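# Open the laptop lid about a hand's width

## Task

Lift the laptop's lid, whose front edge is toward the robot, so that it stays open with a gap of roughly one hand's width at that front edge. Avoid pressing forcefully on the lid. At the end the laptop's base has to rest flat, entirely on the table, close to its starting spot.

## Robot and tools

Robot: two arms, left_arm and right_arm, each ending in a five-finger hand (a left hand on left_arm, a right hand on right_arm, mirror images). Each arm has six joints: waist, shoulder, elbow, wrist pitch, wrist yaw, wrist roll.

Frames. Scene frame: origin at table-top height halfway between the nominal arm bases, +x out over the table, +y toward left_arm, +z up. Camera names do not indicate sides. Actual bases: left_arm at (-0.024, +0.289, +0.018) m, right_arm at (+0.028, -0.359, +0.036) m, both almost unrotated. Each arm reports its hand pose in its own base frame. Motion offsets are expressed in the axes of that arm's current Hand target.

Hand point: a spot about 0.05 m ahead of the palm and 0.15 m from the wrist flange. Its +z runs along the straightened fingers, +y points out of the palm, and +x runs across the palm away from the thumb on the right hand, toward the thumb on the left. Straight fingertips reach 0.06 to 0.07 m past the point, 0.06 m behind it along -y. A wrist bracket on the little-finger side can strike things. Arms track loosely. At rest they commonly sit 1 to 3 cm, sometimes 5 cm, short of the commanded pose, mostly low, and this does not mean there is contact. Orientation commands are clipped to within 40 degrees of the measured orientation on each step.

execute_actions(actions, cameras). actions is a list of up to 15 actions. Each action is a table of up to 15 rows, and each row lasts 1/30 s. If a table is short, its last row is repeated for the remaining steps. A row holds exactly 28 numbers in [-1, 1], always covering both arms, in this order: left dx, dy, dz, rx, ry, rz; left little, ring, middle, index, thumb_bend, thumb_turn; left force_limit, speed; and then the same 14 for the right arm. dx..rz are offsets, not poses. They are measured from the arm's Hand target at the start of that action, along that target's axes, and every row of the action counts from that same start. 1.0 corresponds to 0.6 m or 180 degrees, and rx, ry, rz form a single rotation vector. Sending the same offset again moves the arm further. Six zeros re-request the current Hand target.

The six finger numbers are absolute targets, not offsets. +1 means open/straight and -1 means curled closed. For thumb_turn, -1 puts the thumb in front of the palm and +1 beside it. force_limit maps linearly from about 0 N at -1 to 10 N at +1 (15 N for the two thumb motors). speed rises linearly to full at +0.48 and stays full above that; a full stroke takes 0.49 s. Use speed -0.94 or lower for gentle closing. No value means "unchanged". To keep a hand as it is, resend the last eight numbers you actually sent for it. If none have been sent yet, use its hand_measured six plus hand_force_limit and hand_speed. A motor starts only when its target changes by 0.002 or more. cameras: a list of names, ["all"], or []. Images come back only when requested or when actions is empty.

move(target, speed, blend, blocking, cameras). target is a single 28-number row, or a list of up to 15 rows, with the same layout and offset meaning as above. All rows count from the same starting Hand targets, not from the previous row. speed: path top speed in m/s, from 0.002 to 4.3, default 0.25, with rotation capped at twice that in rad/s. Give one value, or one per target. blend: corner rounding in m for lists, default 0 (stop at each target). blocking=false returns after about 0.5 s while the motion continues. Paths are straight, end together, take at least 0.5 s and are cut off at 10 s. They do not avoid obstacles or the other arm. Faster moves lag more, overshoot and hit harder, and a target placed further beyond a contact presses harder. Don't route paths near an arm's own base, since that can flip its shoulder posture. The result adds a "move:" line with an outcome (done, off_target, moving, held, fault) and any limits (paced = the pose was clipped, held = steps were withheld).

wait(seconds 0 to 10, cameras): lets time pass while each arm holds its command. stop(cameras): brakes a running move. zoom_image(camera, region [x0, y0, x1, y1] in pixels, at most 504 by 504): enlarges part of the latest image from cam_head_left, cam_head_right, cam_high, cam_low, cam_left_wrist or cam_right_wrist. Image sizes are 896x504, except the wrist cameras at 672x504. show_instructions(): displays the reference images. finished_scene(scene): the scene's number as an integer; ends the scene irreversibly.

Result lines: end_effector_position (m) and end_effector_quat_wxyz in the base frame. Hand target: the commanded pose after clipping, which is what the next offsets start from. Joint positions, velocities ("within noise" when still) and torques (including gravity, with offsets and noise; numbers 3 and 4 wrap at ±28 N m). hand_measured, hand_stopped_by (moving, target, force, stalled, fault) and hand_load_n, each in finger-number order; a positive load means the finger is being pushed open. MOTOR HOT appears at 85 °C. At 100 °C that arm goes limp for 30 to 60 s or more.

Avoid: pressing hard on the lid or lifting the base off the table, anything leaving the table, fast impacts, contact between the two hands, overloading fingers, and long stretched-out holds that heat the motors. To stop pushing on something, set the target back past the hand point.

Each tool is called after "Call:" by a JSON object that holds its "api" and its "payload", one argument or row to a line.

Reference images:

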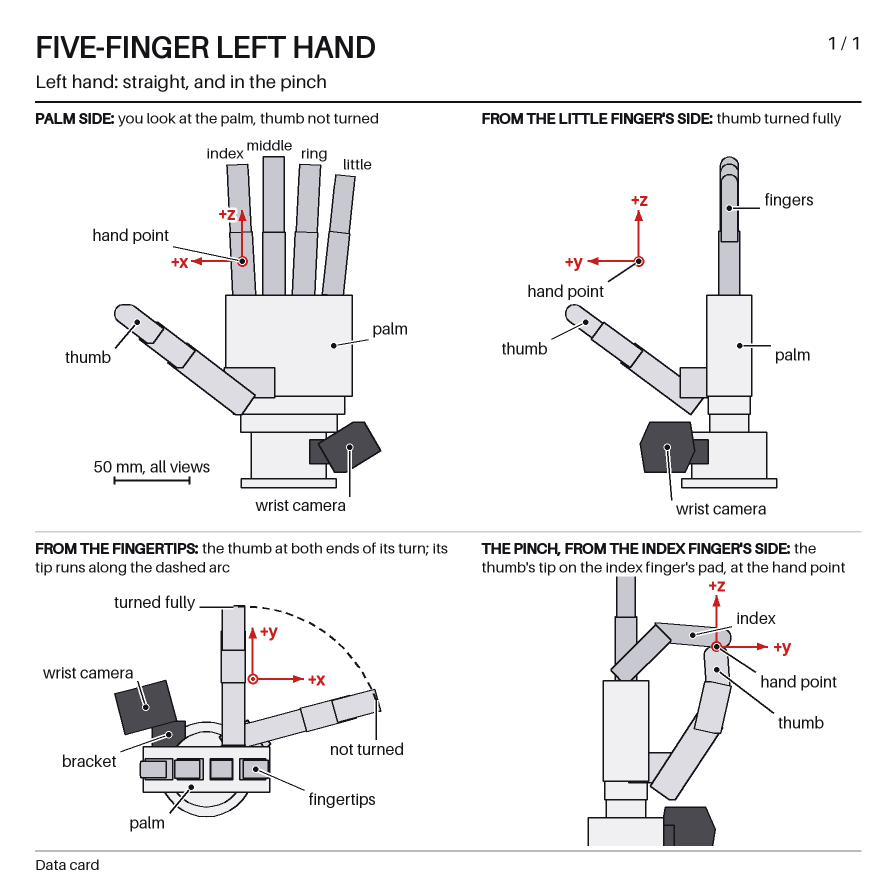

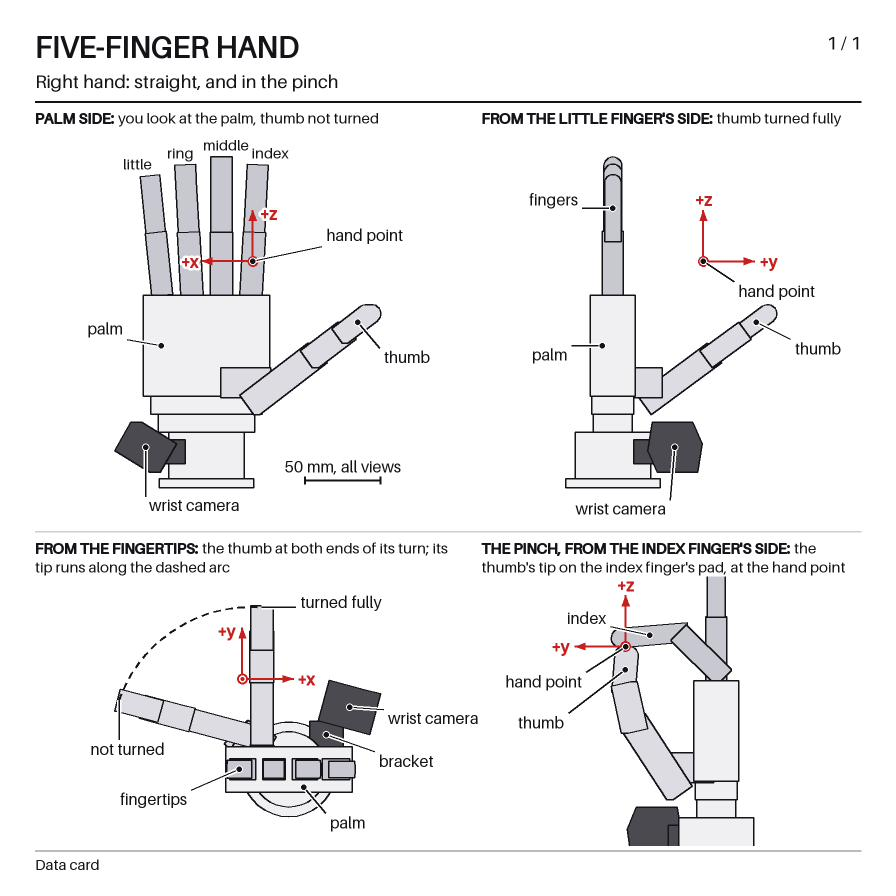

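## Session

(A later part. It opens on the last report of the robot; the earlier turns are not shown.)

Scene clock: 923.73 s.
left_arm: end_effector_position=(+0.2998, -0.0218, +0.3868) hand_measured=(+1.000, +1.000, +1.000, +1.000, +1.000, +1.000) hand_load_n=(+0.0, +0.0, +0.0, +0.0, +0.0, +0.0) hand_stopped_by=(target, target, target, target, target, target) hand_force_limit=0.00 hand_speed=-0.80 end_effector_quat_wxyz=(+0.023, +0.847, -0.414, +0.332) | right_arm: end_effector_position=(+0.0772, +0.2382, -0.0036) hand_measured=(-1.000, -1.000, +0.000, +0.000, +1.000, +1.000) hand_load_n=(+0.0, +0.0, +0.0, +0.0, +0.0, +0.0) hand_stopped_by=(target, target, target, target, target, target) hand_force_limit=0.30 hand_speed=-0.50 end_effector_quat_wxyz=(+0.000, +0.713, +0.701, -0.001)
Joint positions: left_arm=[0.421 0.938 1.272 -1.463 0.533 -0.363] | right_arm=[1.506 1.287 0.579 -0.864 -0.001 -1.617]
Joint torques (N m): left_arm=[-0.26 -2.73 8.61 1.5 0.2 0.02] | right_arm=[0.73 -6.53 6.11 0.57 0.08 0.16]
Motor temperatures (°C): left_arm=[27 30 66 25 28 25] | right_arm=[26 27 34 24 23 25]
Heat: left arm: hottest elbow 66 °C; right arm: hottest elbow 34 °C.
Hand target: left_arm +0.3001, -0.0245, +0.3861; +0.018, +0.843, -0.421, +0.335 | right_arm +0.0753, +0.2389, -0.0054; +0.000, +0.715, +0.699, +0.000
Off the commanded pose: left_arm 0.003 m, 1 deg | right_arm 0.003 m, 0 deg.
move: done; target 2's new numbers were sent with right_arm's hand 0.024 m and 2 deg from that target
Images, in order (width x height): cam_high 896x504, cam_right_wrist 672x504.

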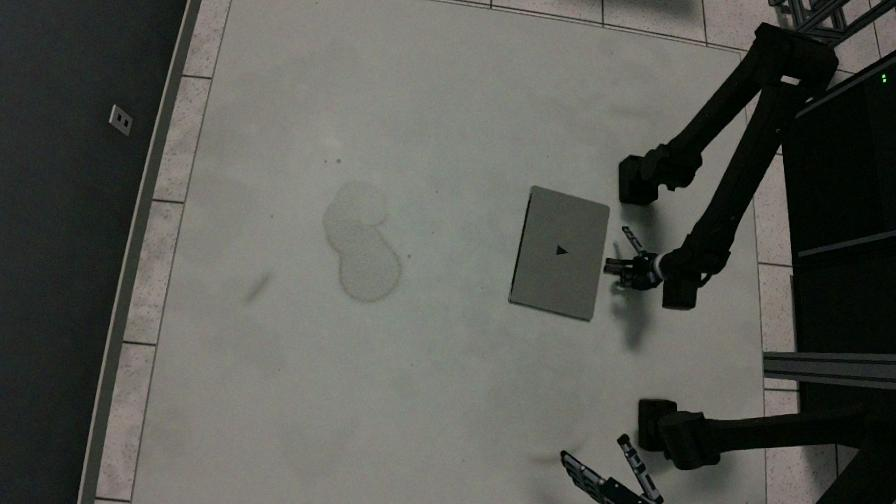

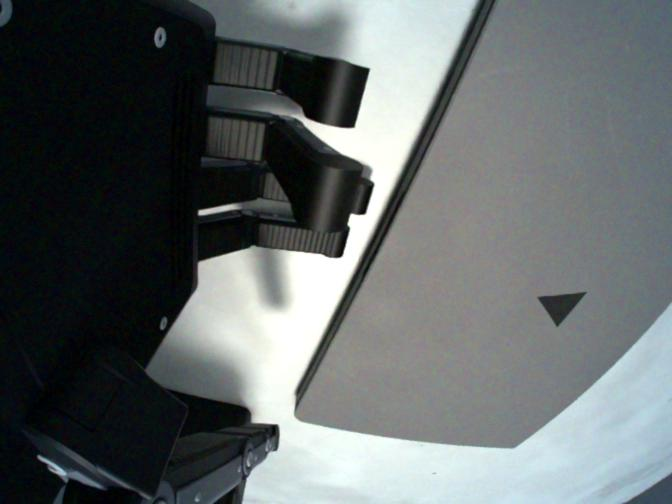

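Call:
{"api": "move", "payload": {
  "target": [0, 0, 0, 0, 0, 0, 1, 1, 1, 1, 1, 1, 0, -0.8, -0.003, 0.054, 0, 0, 0, 0, -1, -1, 0, 0, 1, 1, 0.3, -0.5],
  "speed": 0.03,
  "cameras": ["cam_right_wrist", "cam_high"]
}}

Call:
{"api": "zoom_image", "payload": {
  "camera": "cam_right_wrist",
  "region": [330, 130, 450, 265]
}}

Scene clock: 938.23 s.
left_arm: end_effector_position=(+0.2998, -0.0218, +0.3868) hand_measured=(+1.000, +1.000, +1.000, +1.000, +1.000, +1.000) hand_load_n=(+0.0, +0.0, +0.0, +0.0, +0.0, +0.0) hand_stopped_by=(target, target, target, target, target, target) hand_force_limit=0.00 hand_speed=-0.80 end_effector_quat_wxyz=(+0.023, +0.847, -0.414, +0.332) | right_arm: end_effector_position=(+0.0915, +0.2370, -0.0055) hand_measured=(-1.000, -1.000, +0.000, +0.000, +1.000, +1.000) hand_load_n=(+0.0, +0.0, +1.0, +0.0, +0.0, +0.0) hand_stopped_by=(target, target, target, target, target, target) hand_force_limit=0.30 hand_speed=-0.50 end_effector_quat_wxyz=(-0.012, +0.713, +0.701, -0.010)
Joint positions: left_arm=[0.421 0.938 1.272 -1.463 0.533 -0.363] | right_arm=[1.432 1.287 0.579 -0.864 -0.032 -1.693]
Joint torques (N m): left_arm=[-0.26 -3.08 8.53 1.46 0.21 0.03] | right_arm=[-2.43 -6.42 6.3 0.39 1.45 -0.25]
Motor temperatures (°C): left_arm=[27 30 64 25 28 25] | right_arm=[26 27 34 24 23 25]
Heat: left arm: hottest elbow 64 °C; right arm: hottest elbow 34 °C.
Hand target: left_arm +0.3001, -0.0245, +0.3861; +0.018, +0.843, -0.421, +0.335 | right_arm +0.1077, +0.2364, -0.0054; +0.000, +0.715, +0.699, +0.000
Off the commanded pose: left_arm 0.003 m, 1 deg | right_arm 0.016 m, 2 deg.
move: off_target (right_arm)
Images, in order (width x height): cam_high 896x504, cam_right_wrist 672x504.

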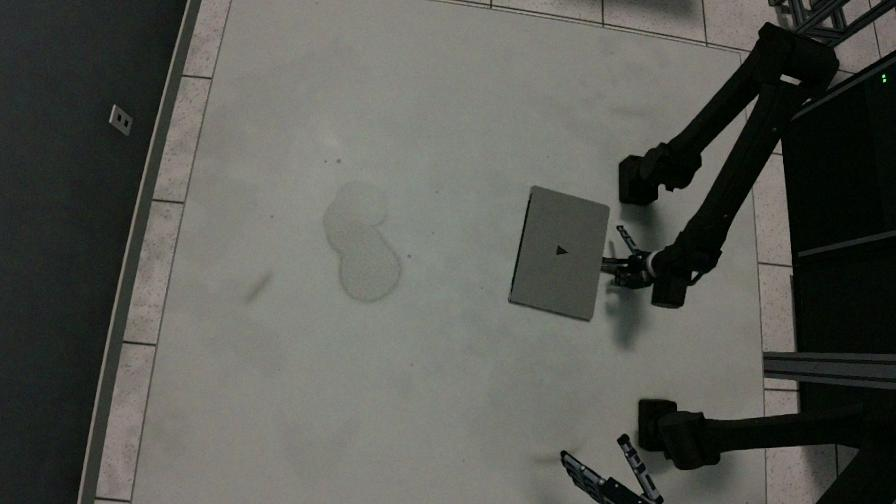

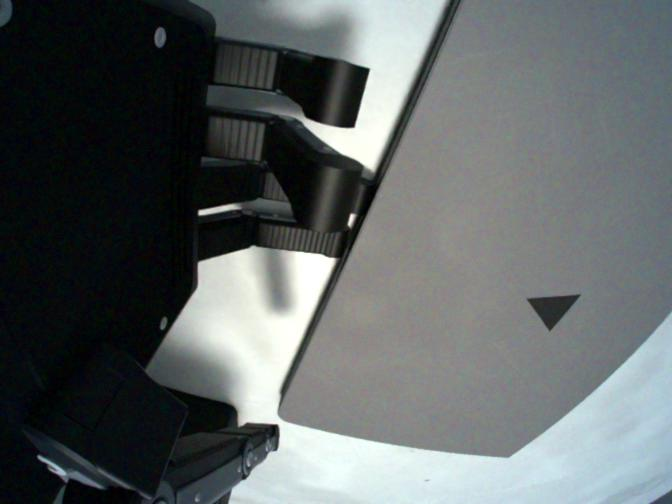

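Scaled by 3.733 from the camera's 672x504 image, which has a finer 960x720 frame.

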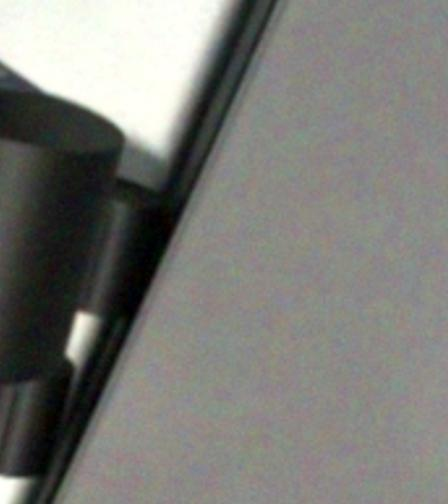

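Call:
{"api": "move", "payload": {
  "target": [0, 0, 0, 0, 0, 0, 1, 1, 1, 1, 1, 1, 0, -0.8, 0, 0, -0.02, 0, 0, 0, -1, -1, -0.3, -0.3, 1, 1, 0.4, -0.93],
  "speed": 0.01,
  "cameras": ["cam_right_wrist", "cam_high", "cam_low"]
}}

Call:
{"api": "zoom_image", "payload": {
  "camera": "cam_right_wrist",
  "region": [300, 130, 450, 295]
}}

Scene clock: 949.27 s.
left_arm: end_effector_position=(+0.2998, -0.0218, +0.3868) hand_measured=(+1.000, +1.000, +1.000, +1.000, +1.000, +1.000) hand_load_n=(+0.0, +0.0, +0.0, +0.0, +0.0, +0.0) hand_stopped_by=(target, target, target, target, target, target) hand_force_limit=0.00 hand_speed=-0.80 end_effector_quat_wxyz=(+0.023, +0.847, -0.414, +0.332) | right_arm: end_effector_position=(+0.0911, +0.2331, -0.0033) hand_measured=(-1.000, -1.000, -0.016, -0.300, +1.000, +1.000) hand_load_n=(+0.0, +0.5, +4.5, +0.0, +0.0, +0.0) hand_stopped_by=(target, target, force, target, target, target) hand_force_limit=0.40 hand_speed=-0.93 end_effector_quat_wxyz=(-0.009, +0.707, +0.707, -0.017)
Joint positions: left_arm=[0.421 0.938 1.272 -1.463 0.533 -0.363] | right_arm=[1.43 1.279 0.579 -0.887 -0.035 -1.713]
Joint torques (N m): left_arm=[-0.21 -3.08 8.59 1.36 0.2 0.06] | right_arm=[-2.14 -7.82 7.57 -0.35 1.6 -0.05]
Motor temperatures (°C): left_arm=[27 30 62 25 28 25] | right_arm=[26 27 34 24 25 25]
Heat: left arm: hottest elbow 62 °C; right arm: hottest elbow 34 °C.
Hand target: left_arm +0.3001, -0.0245, +0.3861; +0.018, +0.843, -0.421, +0.335 | right_arm +0.1077, +0.2363, +0.0066; +0.000, +0.715, +0.699, +0.000
Off the commanded pose: left_arm 0.003 m, 1 deg | right_arm 0.020 m, 3 deg.
move: off_target (right_arm)
Images, in order (width x height): cam_high 896x504, cam_low 896x504, cam_right_wrist 672x504.

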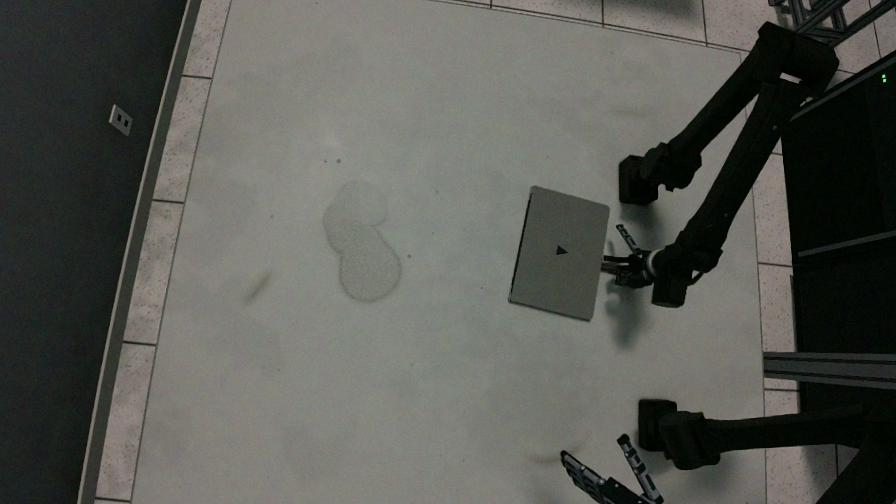

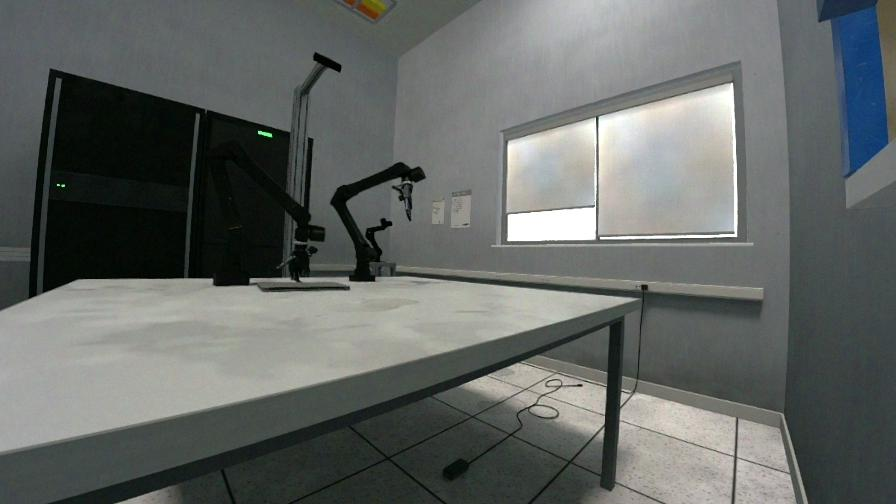

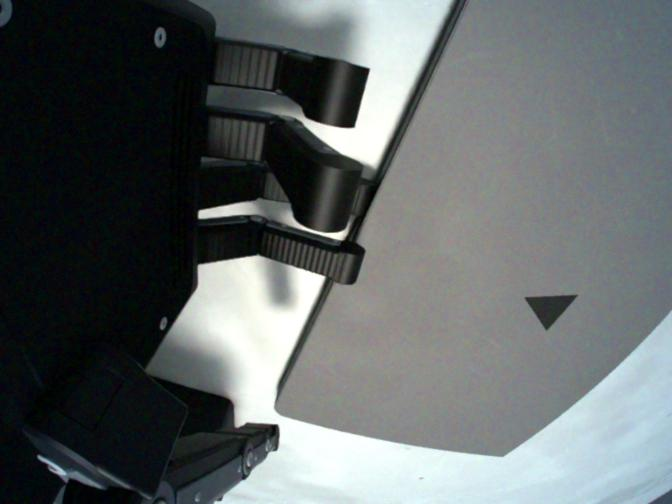

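Scaled by 3.055 from the camera's 672x504 image, which has a finer 960x720 frame.

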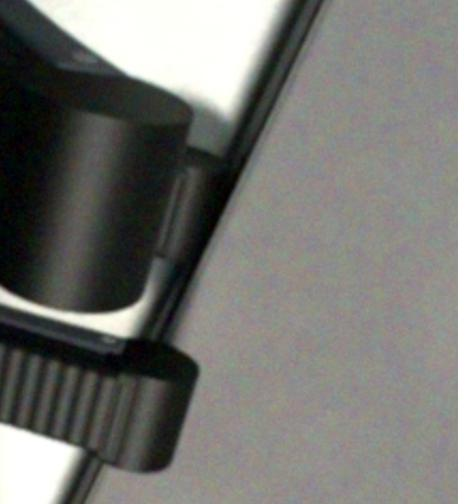

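Call:
{"api": "move", "payload": {
  "target": [0, 0, 0, 0, 0, 0, 1, 1, 1, 1, 1, 1, 0, -0.8, 0, 0.003, -0.01, 0, 0, 0, -1, -1, -0.36, -1, 1, 1, 0.7, -0.93],
  "speed": 0.01,
  "cameras": ["cam_right_wrist", "cam_high", "cam_low"]
}}

Call:
{"api": "zoom_image", "payload": {
  "camera": "cam_right_wrist",
  "region": [300, 130, 450, 295]
}}

Call:
{"api": "zoom_image", "payload": {
  "camera": "cam_low",
  "region": [250, 240, 350, 300]
}}

Scene clock: 978.70 s.
left_arm: end_effector_position=(+0.2998, -0.0218, +0.3868) hand_measured=(+1.000, +1.000, +1.000, +1.000, +1.000, +1.000) hand_load_n=(+0.0, +0.0, +0.0, +0.0, +0.0, +0.0) hand_stopped_by=(target, target, target, target, target, target) hand_force_limit=0.00 hand_speed=-0.80 end_effector_quat_wxyz=(+0.023, +0.847, -0.414, +0.332) | right_arm: end_effector_position=(+0.1052, +0.2237, +0.0033) hand_measured=(-1.000, -1.000, -0.360, -1.000, +1.000, +1.000) hand_load_n=(+0.0, +0.0, +0.0, +0.0, +0.0, +0.0) hand_stopped_by=(target, target, target, target, target, target) hand_force_limit=0.70 hand_speed=-0.93 end_effector_quat_wxyz=(+0.008, +0.717, +0.697, -0.011)
Joint positions: left_arm=[0.421 0.938 1.272 -1.463 0.533 -0.363] | right_arm=[1.395 1.262 0.579 -0.915 0 -1.718]
Joint torques (N m): left_arm=[-0.26 -3.31 8.5 1.59 0.21 0.04] | right_arm=[-0.5 -7.65 8.51 -0.17 0.06 -0.08]
Motor temperatures (°C): left_arm=[27 30 58 25 28 25] | right_arm=[26 27 35 24 26 25]
Heat: left arm: hottest elbow 58 °C; right arm: hottest elbow 35 °C.
Hand target: left_arm +0.3001, -0.0245, +0.3861; +0.018, +0.843, -0.421, +0.335 | right_arm +0.1095, +0.2363, +0.0126; +0.000, +0.715, +0.699, +0.000
Off the commanded pose: left_arm 0.003 m, 1 deg | right_arm 0.016 m, 2 deg.
move: off_target (right_arm)
Images, in order (width x height): cam_high 896x504, cam_low 896x504, cam_right_wrist 672x504.

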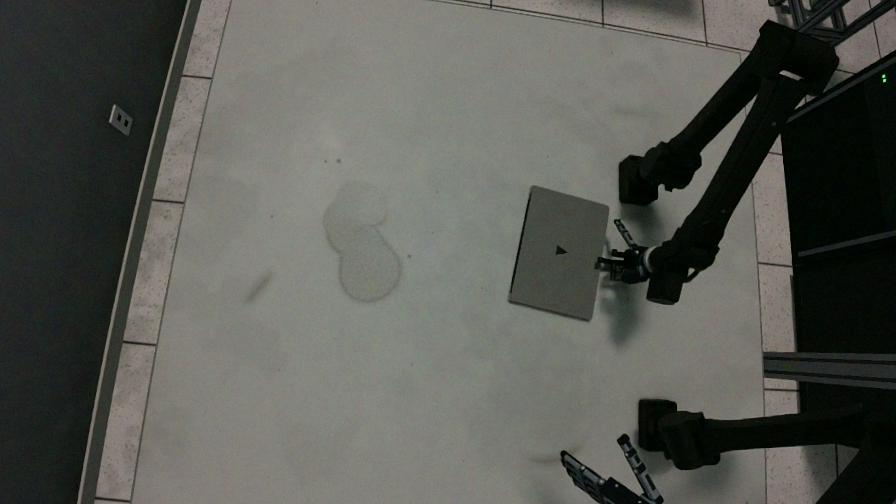

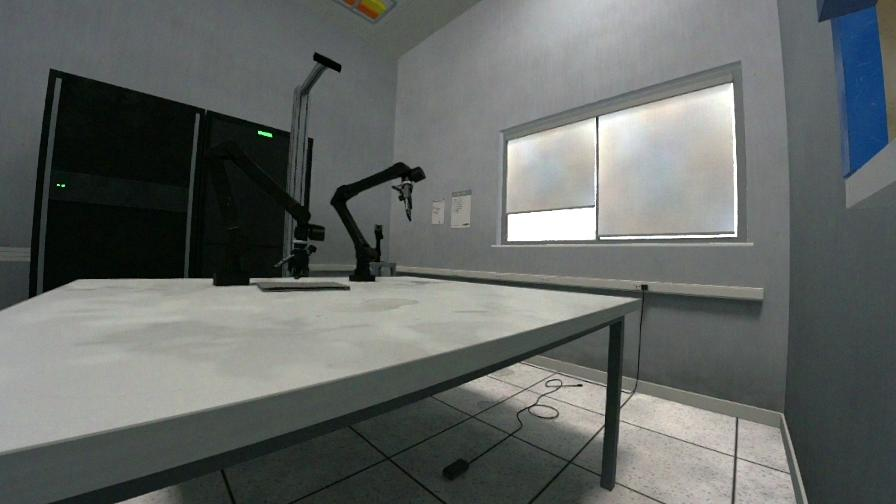

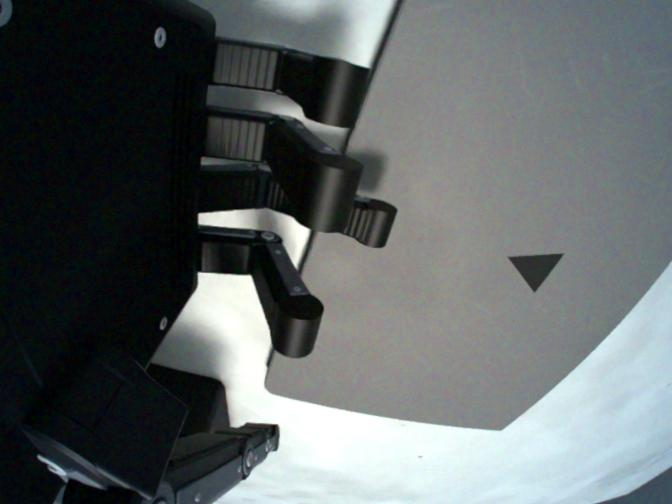

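Scaled by 3.055 from the camera's 672x504 image, which has a finer 960x720 frame.

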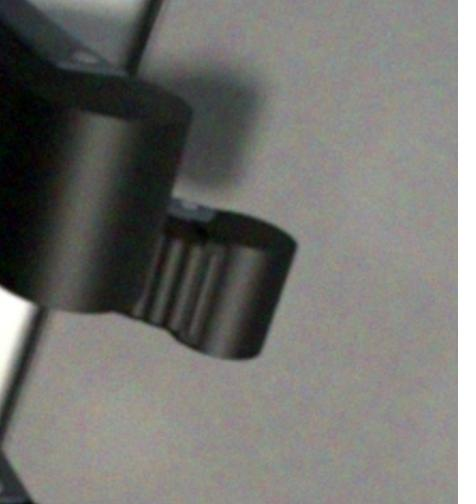

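Scaled by 5.040.

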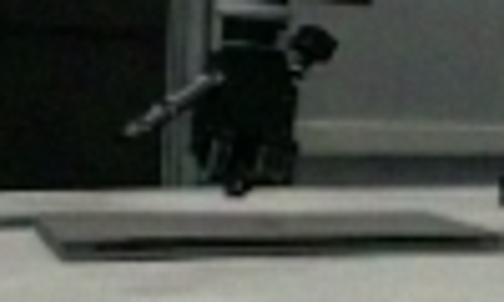

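Call:
{"api": "move", "payload": {
  "target": [
    [0, 0, 0, 0, 0, 0, 1, 1, 1, 1, 1, 1, 0, -0.8, 0, -0.06, -0.05, 0, 0, 0, -1, -1, -1, -1, 1, 1, 0.4, -0.5],
    [0, 0, 0, 0, 0, 0, 1, 1, 1, 1, 1, 1, 0, -0.8, 0.031, -0.109, -0.085, -0.25, 0, 0, -1, -1, -1, -1, 1, 1, 0.4, -0.5]
  ],
  "speed": [0.1, 0.2],
  "blend": [0.02, 0],
  "cameras": ["cam_right_wrist", "cam_high"]
}}

Call:
{"api": "zoom_image", "payload": {
  "camera": "cam_right_wrist",
  "region": [300, 100, 550, 350]
}}

Scene clock: 1019.10 s.
left_arm: end_effector_position=(+0.2998, -0.0218, +0.3868) hand_measured=(+1.000, +1.000, +1.000, +1.000, +1.000, +1.000) hand_load_n=(+0.0, +0.0, +0.0, +0.0, +0.0, +0.0) hand_stopped_by=(target, target, target, target, target, target) hand_force_limit=0.00 hand_speed=-0.80 end_effector_quat_wxyz=(+0.023, +0.847, -0.414, +0.332) | right_arm: end_effector_position=(+0.0520, +0.2449, +0.0592) hand_measured=(-1.000, -1.000, -1.000, -1.000, +1.000, +1.000) hand_load_n=(+0.0, +0.0, +0.0, +0.0, +0.0, +0.5) hand_stopped_by=(target, target, target, target, target, target) hand_force_limit=0.40 hand_speed=-0.50 end_effector_quat_wxyz=(+0.284, +0.656, +0.649, +0.261)
Joint positions: left_arm=[0.421 0.938 1.272 -1.463 0.533 -0.363] | right_arm=[1.997 1.576 0.715 -1.143 0.685 -0.976]
Joint torques (N m): left_arm=[0.03 -3.02 8.59 1.47 0.19 0.04] | right_arm=[0.67 -9.35 7.36 -0.87 0.62 0.16]
Motor temperatures (°C): left_arm=[27 30 56 25 28 25] | right_arm=[26 27 37 24 24 25]
Heat: left arm: hottest elbow 56 °C; right arm: hottest elbow 37 °C.
Hand target: left_arm +0.3001, -0.0245, +0.3861; +0.018, +0.843, -0.421, +0.335 | right_arm +0.0445, +0.2564, +0.0636; +0.274, +0.661, +0.646, +0.268
Off the commanded pose: left_arm 0.003 m, 1 deg | right_arm 0.014 m, 2 deg.
move: off_target (right_arm)
Images, in order (width x height): cam_high 896x504, cam_right_wrist 672x504.

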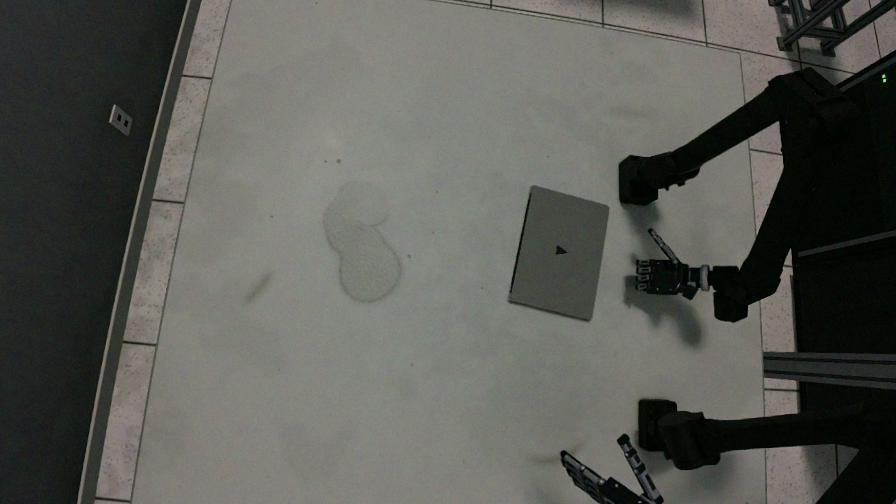

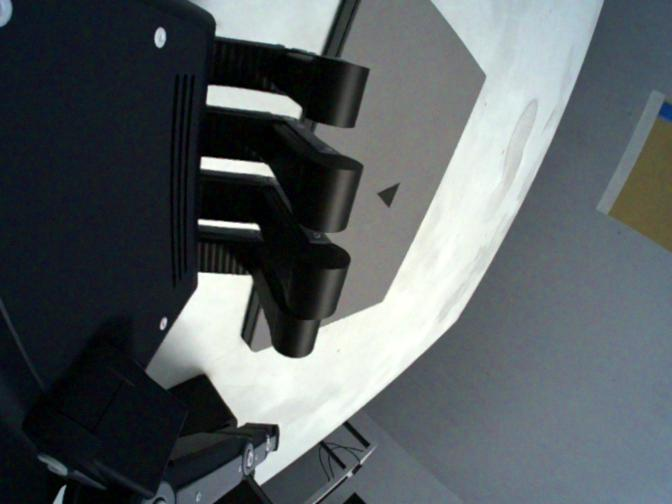

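Scaled by 2.016 from the camera's 672x504 image, which has a finer 960x720 frame.

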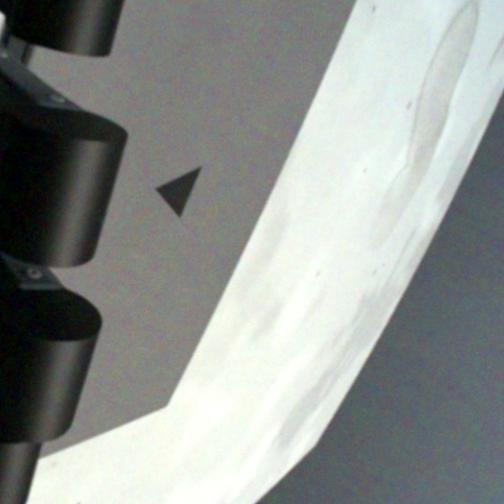

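Call:
{"api": "move", "payload": {
  "target": [0, 0, 0, 0, 0, 0, 1, 1, 1, 1, 1, 1, 0, -0.8, 0, 0.035, -0.035, 0, 0, 0, 1, 1, 1, 1, 1, 1, 0.4, -0.2],
  "speed": 0.1,
  "cameras": ["cam_right_wrist"]
}}

Call:
{"api": "zoom_image", "payload": {
  "camera": "cam_right_wrist",
  "region": [200, 50, 400, 250]
}}

Scene clock: 1039.00 s.
left_arm: end_effector_position=(+0.2998, -0.0218, +0.3868) hand_measured=(+1.000, +1.000, +1.000, +1.000, +1.000, +1.000) hand_load_n=(+0.0, +0.0, +0.0, +0.0, +0.0, +0.0) hand_stopped_by=(target, target, target, target, target, target) hand_force_limit=0.00 hand_speed=-0.80 end_effector_quat_wxyz=(+0.023, +0.847, -0.414, +0.332) | right_arm: end_effector_position=(+0.0518, +0.2454, +0.0863) hand_measured=(+1.000, +1.000, +1.000, +1.000, +1.000, +1.000) hand_load_n=(+0.0, +0.0, +0.0, +0.0, +0.0, +0.0) hand_stopped_by=(target, target, target, target, target, target) hand_force_limit=0.40 hand_speed=-0.20 end_effector_quat_wxyz=(+0.289, +0.654, +0.649, +0.259)
Joint positions: left_arm=[0.421 0.938 1.272 -1.463 0.533 -0.363] | right_arm=[1.997 1.521 0.744 -1.24 0.686 -0.975]
Joint torques (N m): left_arm=[-0.26 -3.37 8.57 1.52 0.17 0.03] | right_arm=[0.62 -10.23 7.73 -0.94 0.59 0.14]
Motor temperatures (°C): left_arm=[27 30 55 25 28 25] | right_arm=[26 27 35 24 25 25]
Heat: left arm: hottest elbow 55 °C; right arm: hottest elbow 35 °C.
Hand target: left_arm +0.3001, -0.0245, +0.3861; +0.018, +0.843, -0.421, +0.335 | right_arm +0.0444, +0.2564, +0.0933; +0.274, +0.661, +0.646, +0.268
Off the commanded pose: left_arm 0.003 m, 1 deg | right_arm 0.015 m, 2 deg.
move: off_target (right_arm)
Images, in order (width x height): cam_right_wrist 672x504.

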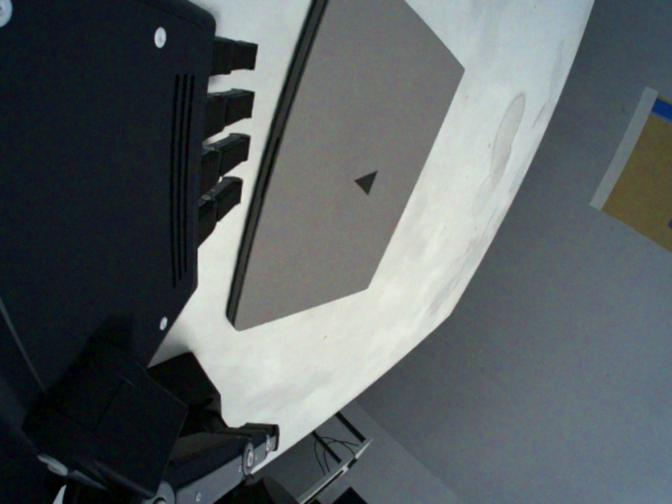

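Scaled by 2.520 from the camera's 672x504 image, which has a finer 960x720 frame.

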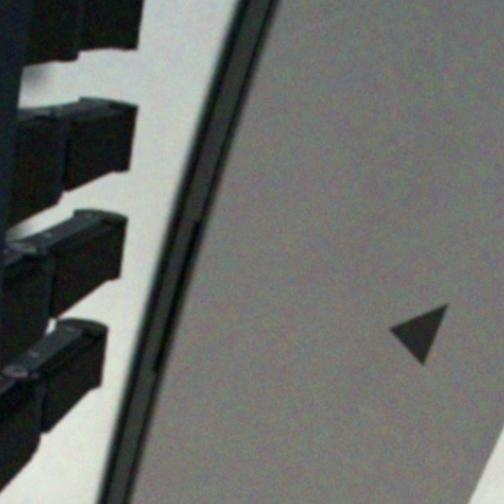

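Call:
{"api": "zoom_image", "payload": {
  "camera": "cam_right_wrist",
  "region": [245, 120, 305, 210]
}}

Call:
{"api": "zoom_image", "payload": {
  "camera": "cam_right_wrist",
  "region": [215, 270, 275, 340]
}}

Scaled by 5.600 from the camera's 672x504 image, which has a finer 960x720 frame.

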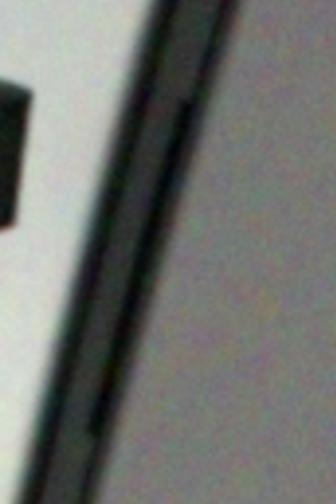

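Scaled by 7.200 from the camera's 672x504 image, which has a finer 960x720 frame.

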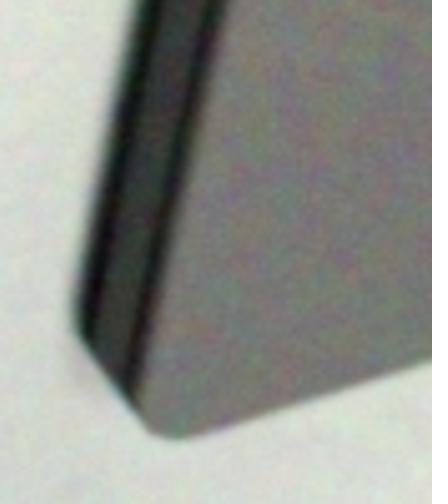

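Call:
{"api": "move", "payload": {
  "target": [
    [0, 0, 0, 0, 0, 0, 1, 1, 1, 1, 1, 1, 0, -0.8, 0, 0.142, -0.142, 0, 0, 0, -0.05, -1, -1, -1, 1, 1, 0.4, -0.2],
    [0, 0, 0, 0, 0, 0, 1, 1, 1, 1, 1, 1, 0, -0.8, -0.037, 0.027, -0.1305, 0.356, -0.353, 0.3, -0.05, -1, -1, -1, 1, 1, 0.4, -0.2]
  ],
  "speed": [0.25, 0.35],
  "blend": [0.04, 0],
  "cameras": ["all"]
}}

Scene clock: 1503.83 s.
left_arm: end_effector_position=(+0.2998, -0.0218, +0.3868) hand_measured=(+1.000, +1.000, +1.000, +1.000, +1.000, +1.000) hand_load_n=(+0.0, +0.0, +0.0, +0.0, -0.5, +0.0) hand_stopped_by=(target, target, target, target, target, target) hand_force_limit=0.00 hand_speed=-0.80 end_effector_quat_wxyz=(+0.023, +0.847, -0.414, +0.332) | right_arm: end_effector_position=(-0.0001, +0.2341, +0.1625) hand_measured=(-0.050, -1.000, -1.000, -1.000, +1.000, +1.000) hand_load_n=(+0.0, +0.0, +0.0, +0.0, +0.0, +0.0) hand_stopped_by=(target, target, target, target, target, target) hand_force_limit=0.40 hand_speed=-0.20 end_effector_quat_wxyz=(+0.045, +0.925, +0.130, -0.354)
Joint positions: left_arm=[0.421 0.938 1.272 -1.463 0.533 -0.363] | right_arm=[1.198 1.456 1.018 -1.623 -0.565 -0.796]
Joint torques (N m): left_arm=[-0.03 -2.9 8.59 1.46 0.2 0.04] | right_arm=[-0.38 -9.23 6.39 -0.36 -0.53 0.2]
Heat: left arm: hottest elbow 52 °C; right arm: hottest elbow 36 °C.
Hand target: left_arm +0.3001, -0.0245, +0.3861; +0.018, +0.843, -0.421, +0.335 | right_arm +0.0001, +0.2352, +0.1601; +0.047, +0.926, +0.121, -0.355
Off the commanded pose: left_arm 0.003 m, 1 deg | right_arm 0.003 m, 1 deg.
move: done

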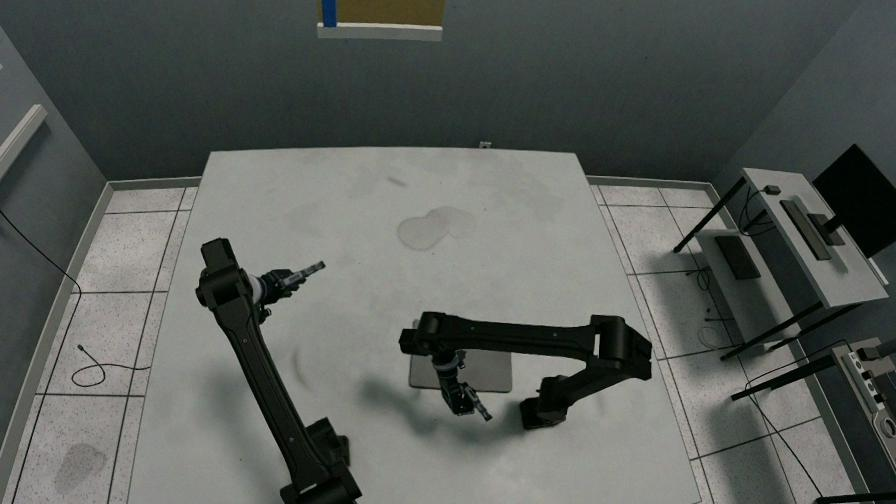

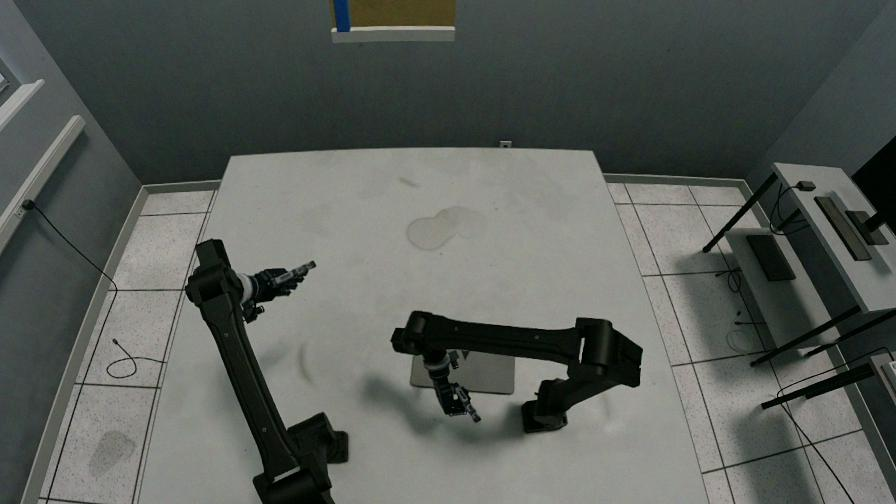

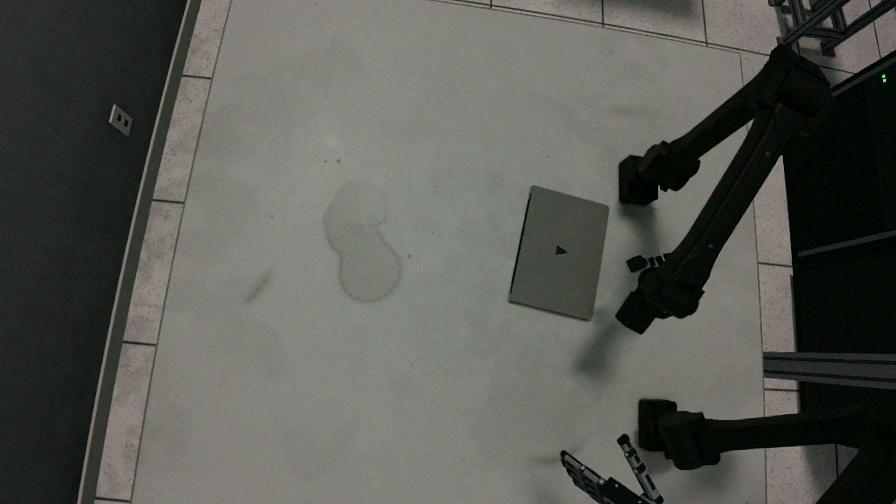

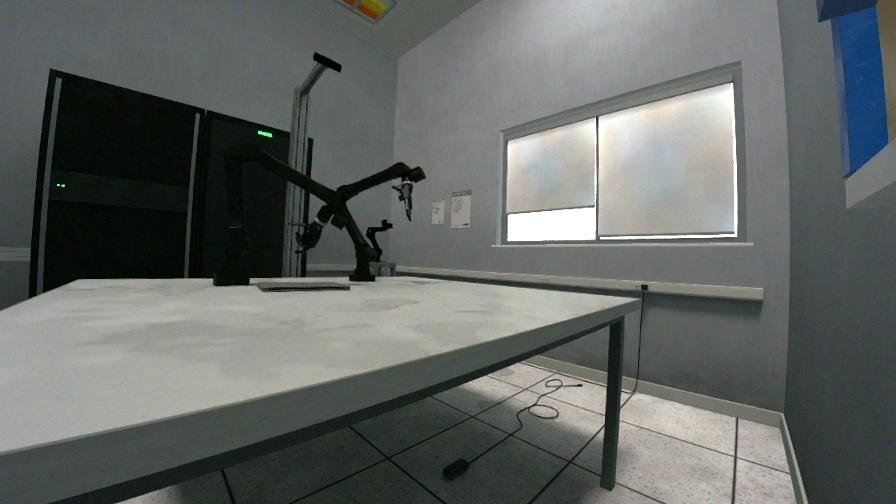

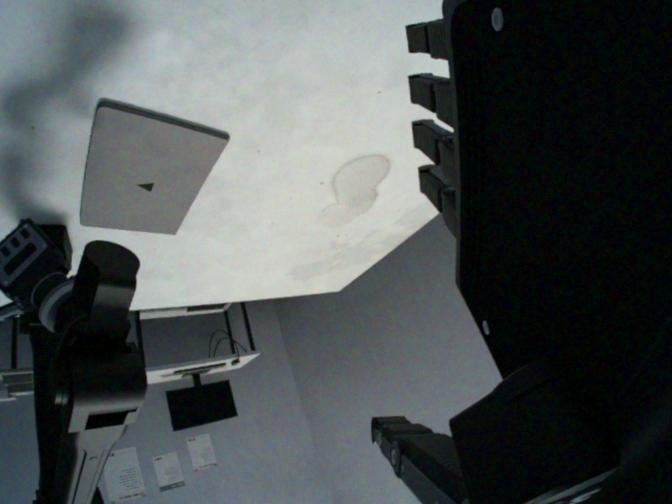

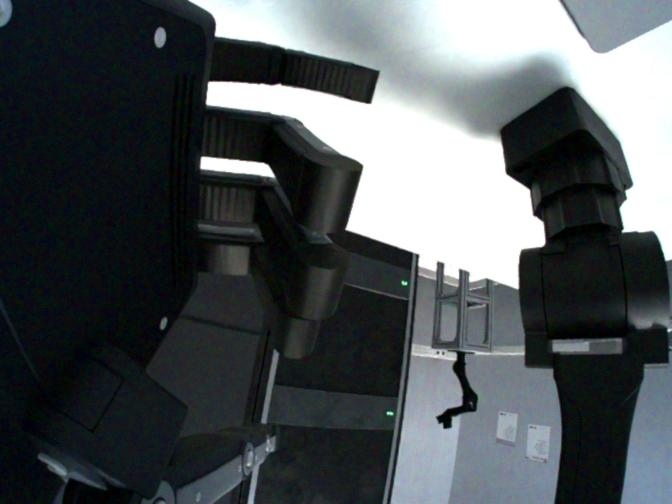

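Call:
{"api": "move", "payload": {
  "target": [0, 0, 0, 0, 0, 0, 1, 1, 1, 1, 1, 1, 0, -0.8, 0.124, 0.0125, 0.068, 0, 0, 0, -0.05, -1, -1, -1, 1, 1, 0.4, -0.2],
  "speed": 0.12,
  "cameras": ["cam_high", "cam_right_wrist", "cam_left_wrist", "cam_head_left"]
}}

Call:
{"api": "zoom_image", "payload": {
  "camera": "cam_high",
  "region": [560, 200, 700, 340]
}}

Call:
{"api": "zoom_image", "payload": {
  "camera": "cam_left_wrist",
  "region": [0, 80, 240, 300]
}}

Scene clock: 1556.00 s.
left_arm: end_effector_position=(+0.2998, -0.0218, +0.3868) hand_measured=(+1.000, +1.000, +1.000, +1.000, +1.000, +1.000) hand_load_n=(+0.0, +0.0, +0.0, +0.0, +0.0, +0.0) hand_stopped_by=(target, target, target, target, target, target) hand_force_limit=0.00 hand_speed=-0.80 end_effector_quat_wxyz=(+0.023, +0.847, -0.414, +0.332) | right_arm: end_effector_position=(+0.0262, +0.2354, +0.0827) hand_measured=(-0.050, -1.000, -1.000, -1.000, +1.000, +1.000) hand_load_n=(+0.5, +0.0, +0.0, +0.0, +0.0, +0.0) hand_stopped_by=(target, target, target, target, target, target) hand_force_limit=0.40 hand_speed=-0.20 end_effector_quat_wxyz=(+0.052, +0.926, +0.119, -0.356)
Joint positions: left_arm=[0.421 0.938 1.272 -1.463 0.533 -0.363] | right_arm=[1.129 1.618 0.95 -1.437 -0.532 -0.845]
Joint torques (N m): left_arm=[0.26 -3.02 8.64 1.43 0.21 0.02] | right_arm=[-0.26 -11.16 5.42 -0.39 -0.36 -0.05]
Heat: left arm: hottest elbow 52 °C; right arm: hottest elbow 34 °C.
Hand target: left_arm +0.3001, -0.0245, +0.3861; +0.018, +0.843, -0.421, +0.335 | right_arm +0.0290, +0.2350, +0.0800; +0.047, +0.926, +0.121, -0.355
Off the commanded pose: left_arm 0.003 m, 1 deg | right_arm 0.004 m, 1 deg.
move: done
Images, in order (width x height): cam_head_left 896x504, cam_high 896x504, cam_left_wrist 672x504, cam_right_wrist 672x504.

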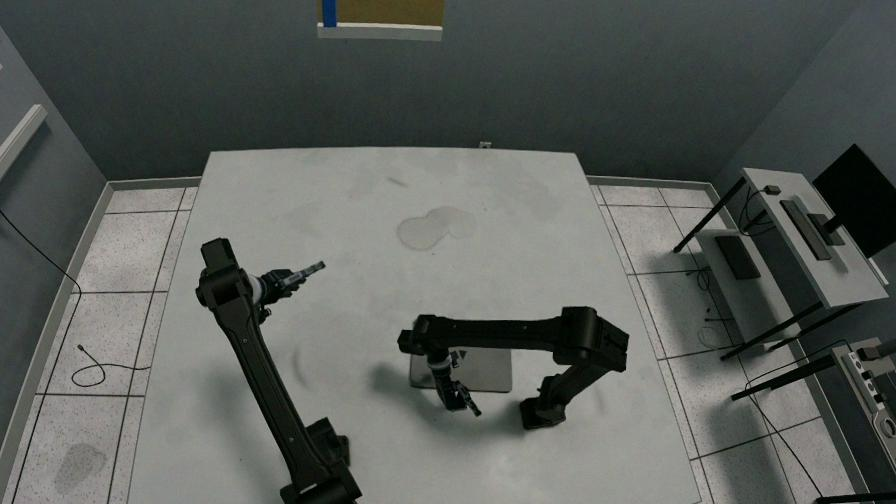

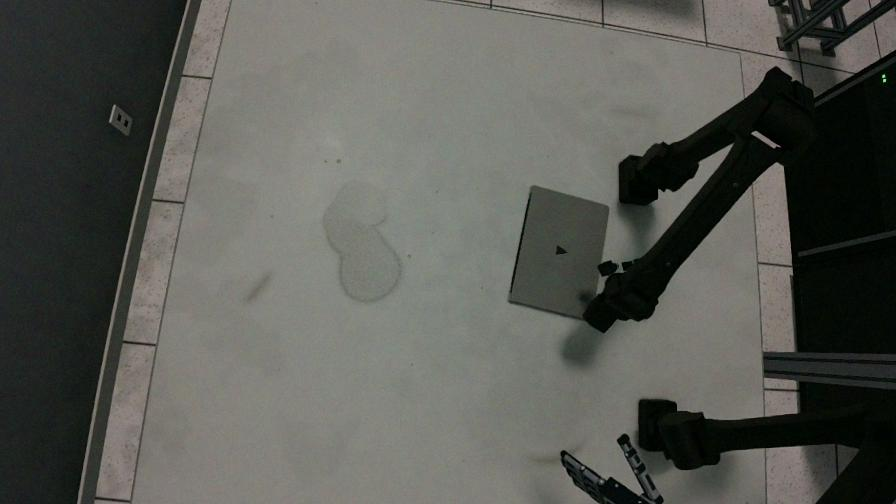

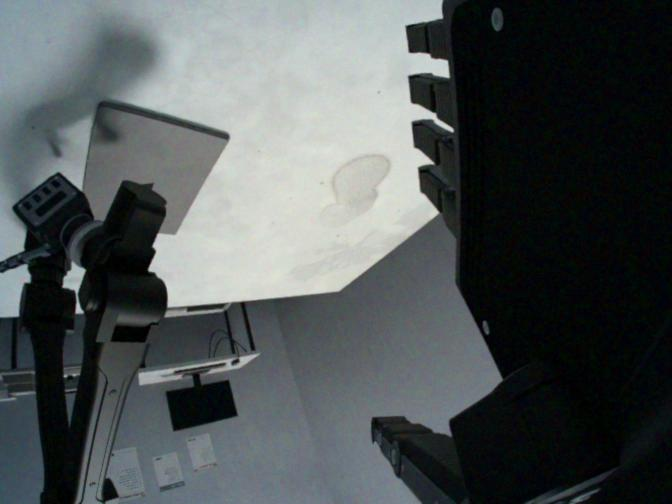

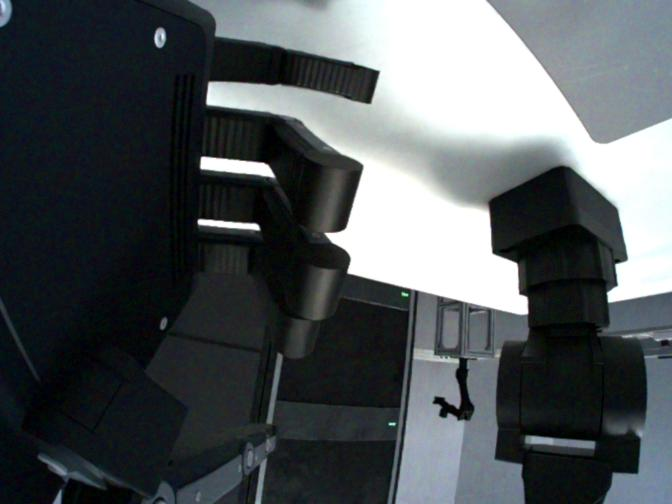

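Scaled by 3.600.

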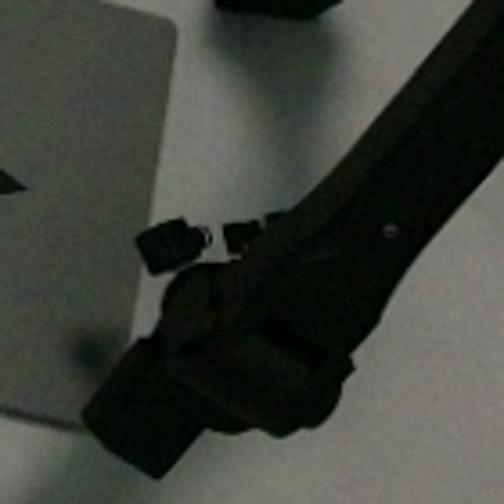

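Scaled by 2.100 from the camera's 672x504 image, which has a finer 960x720 frame.

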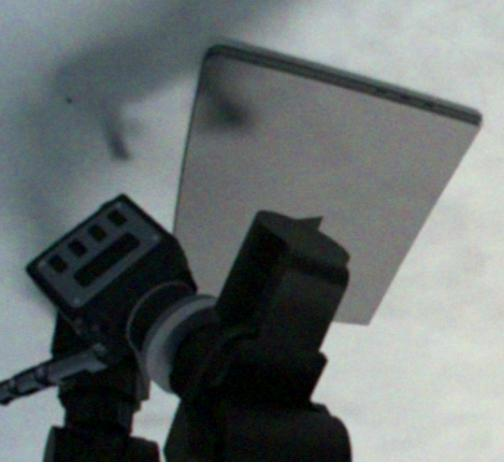

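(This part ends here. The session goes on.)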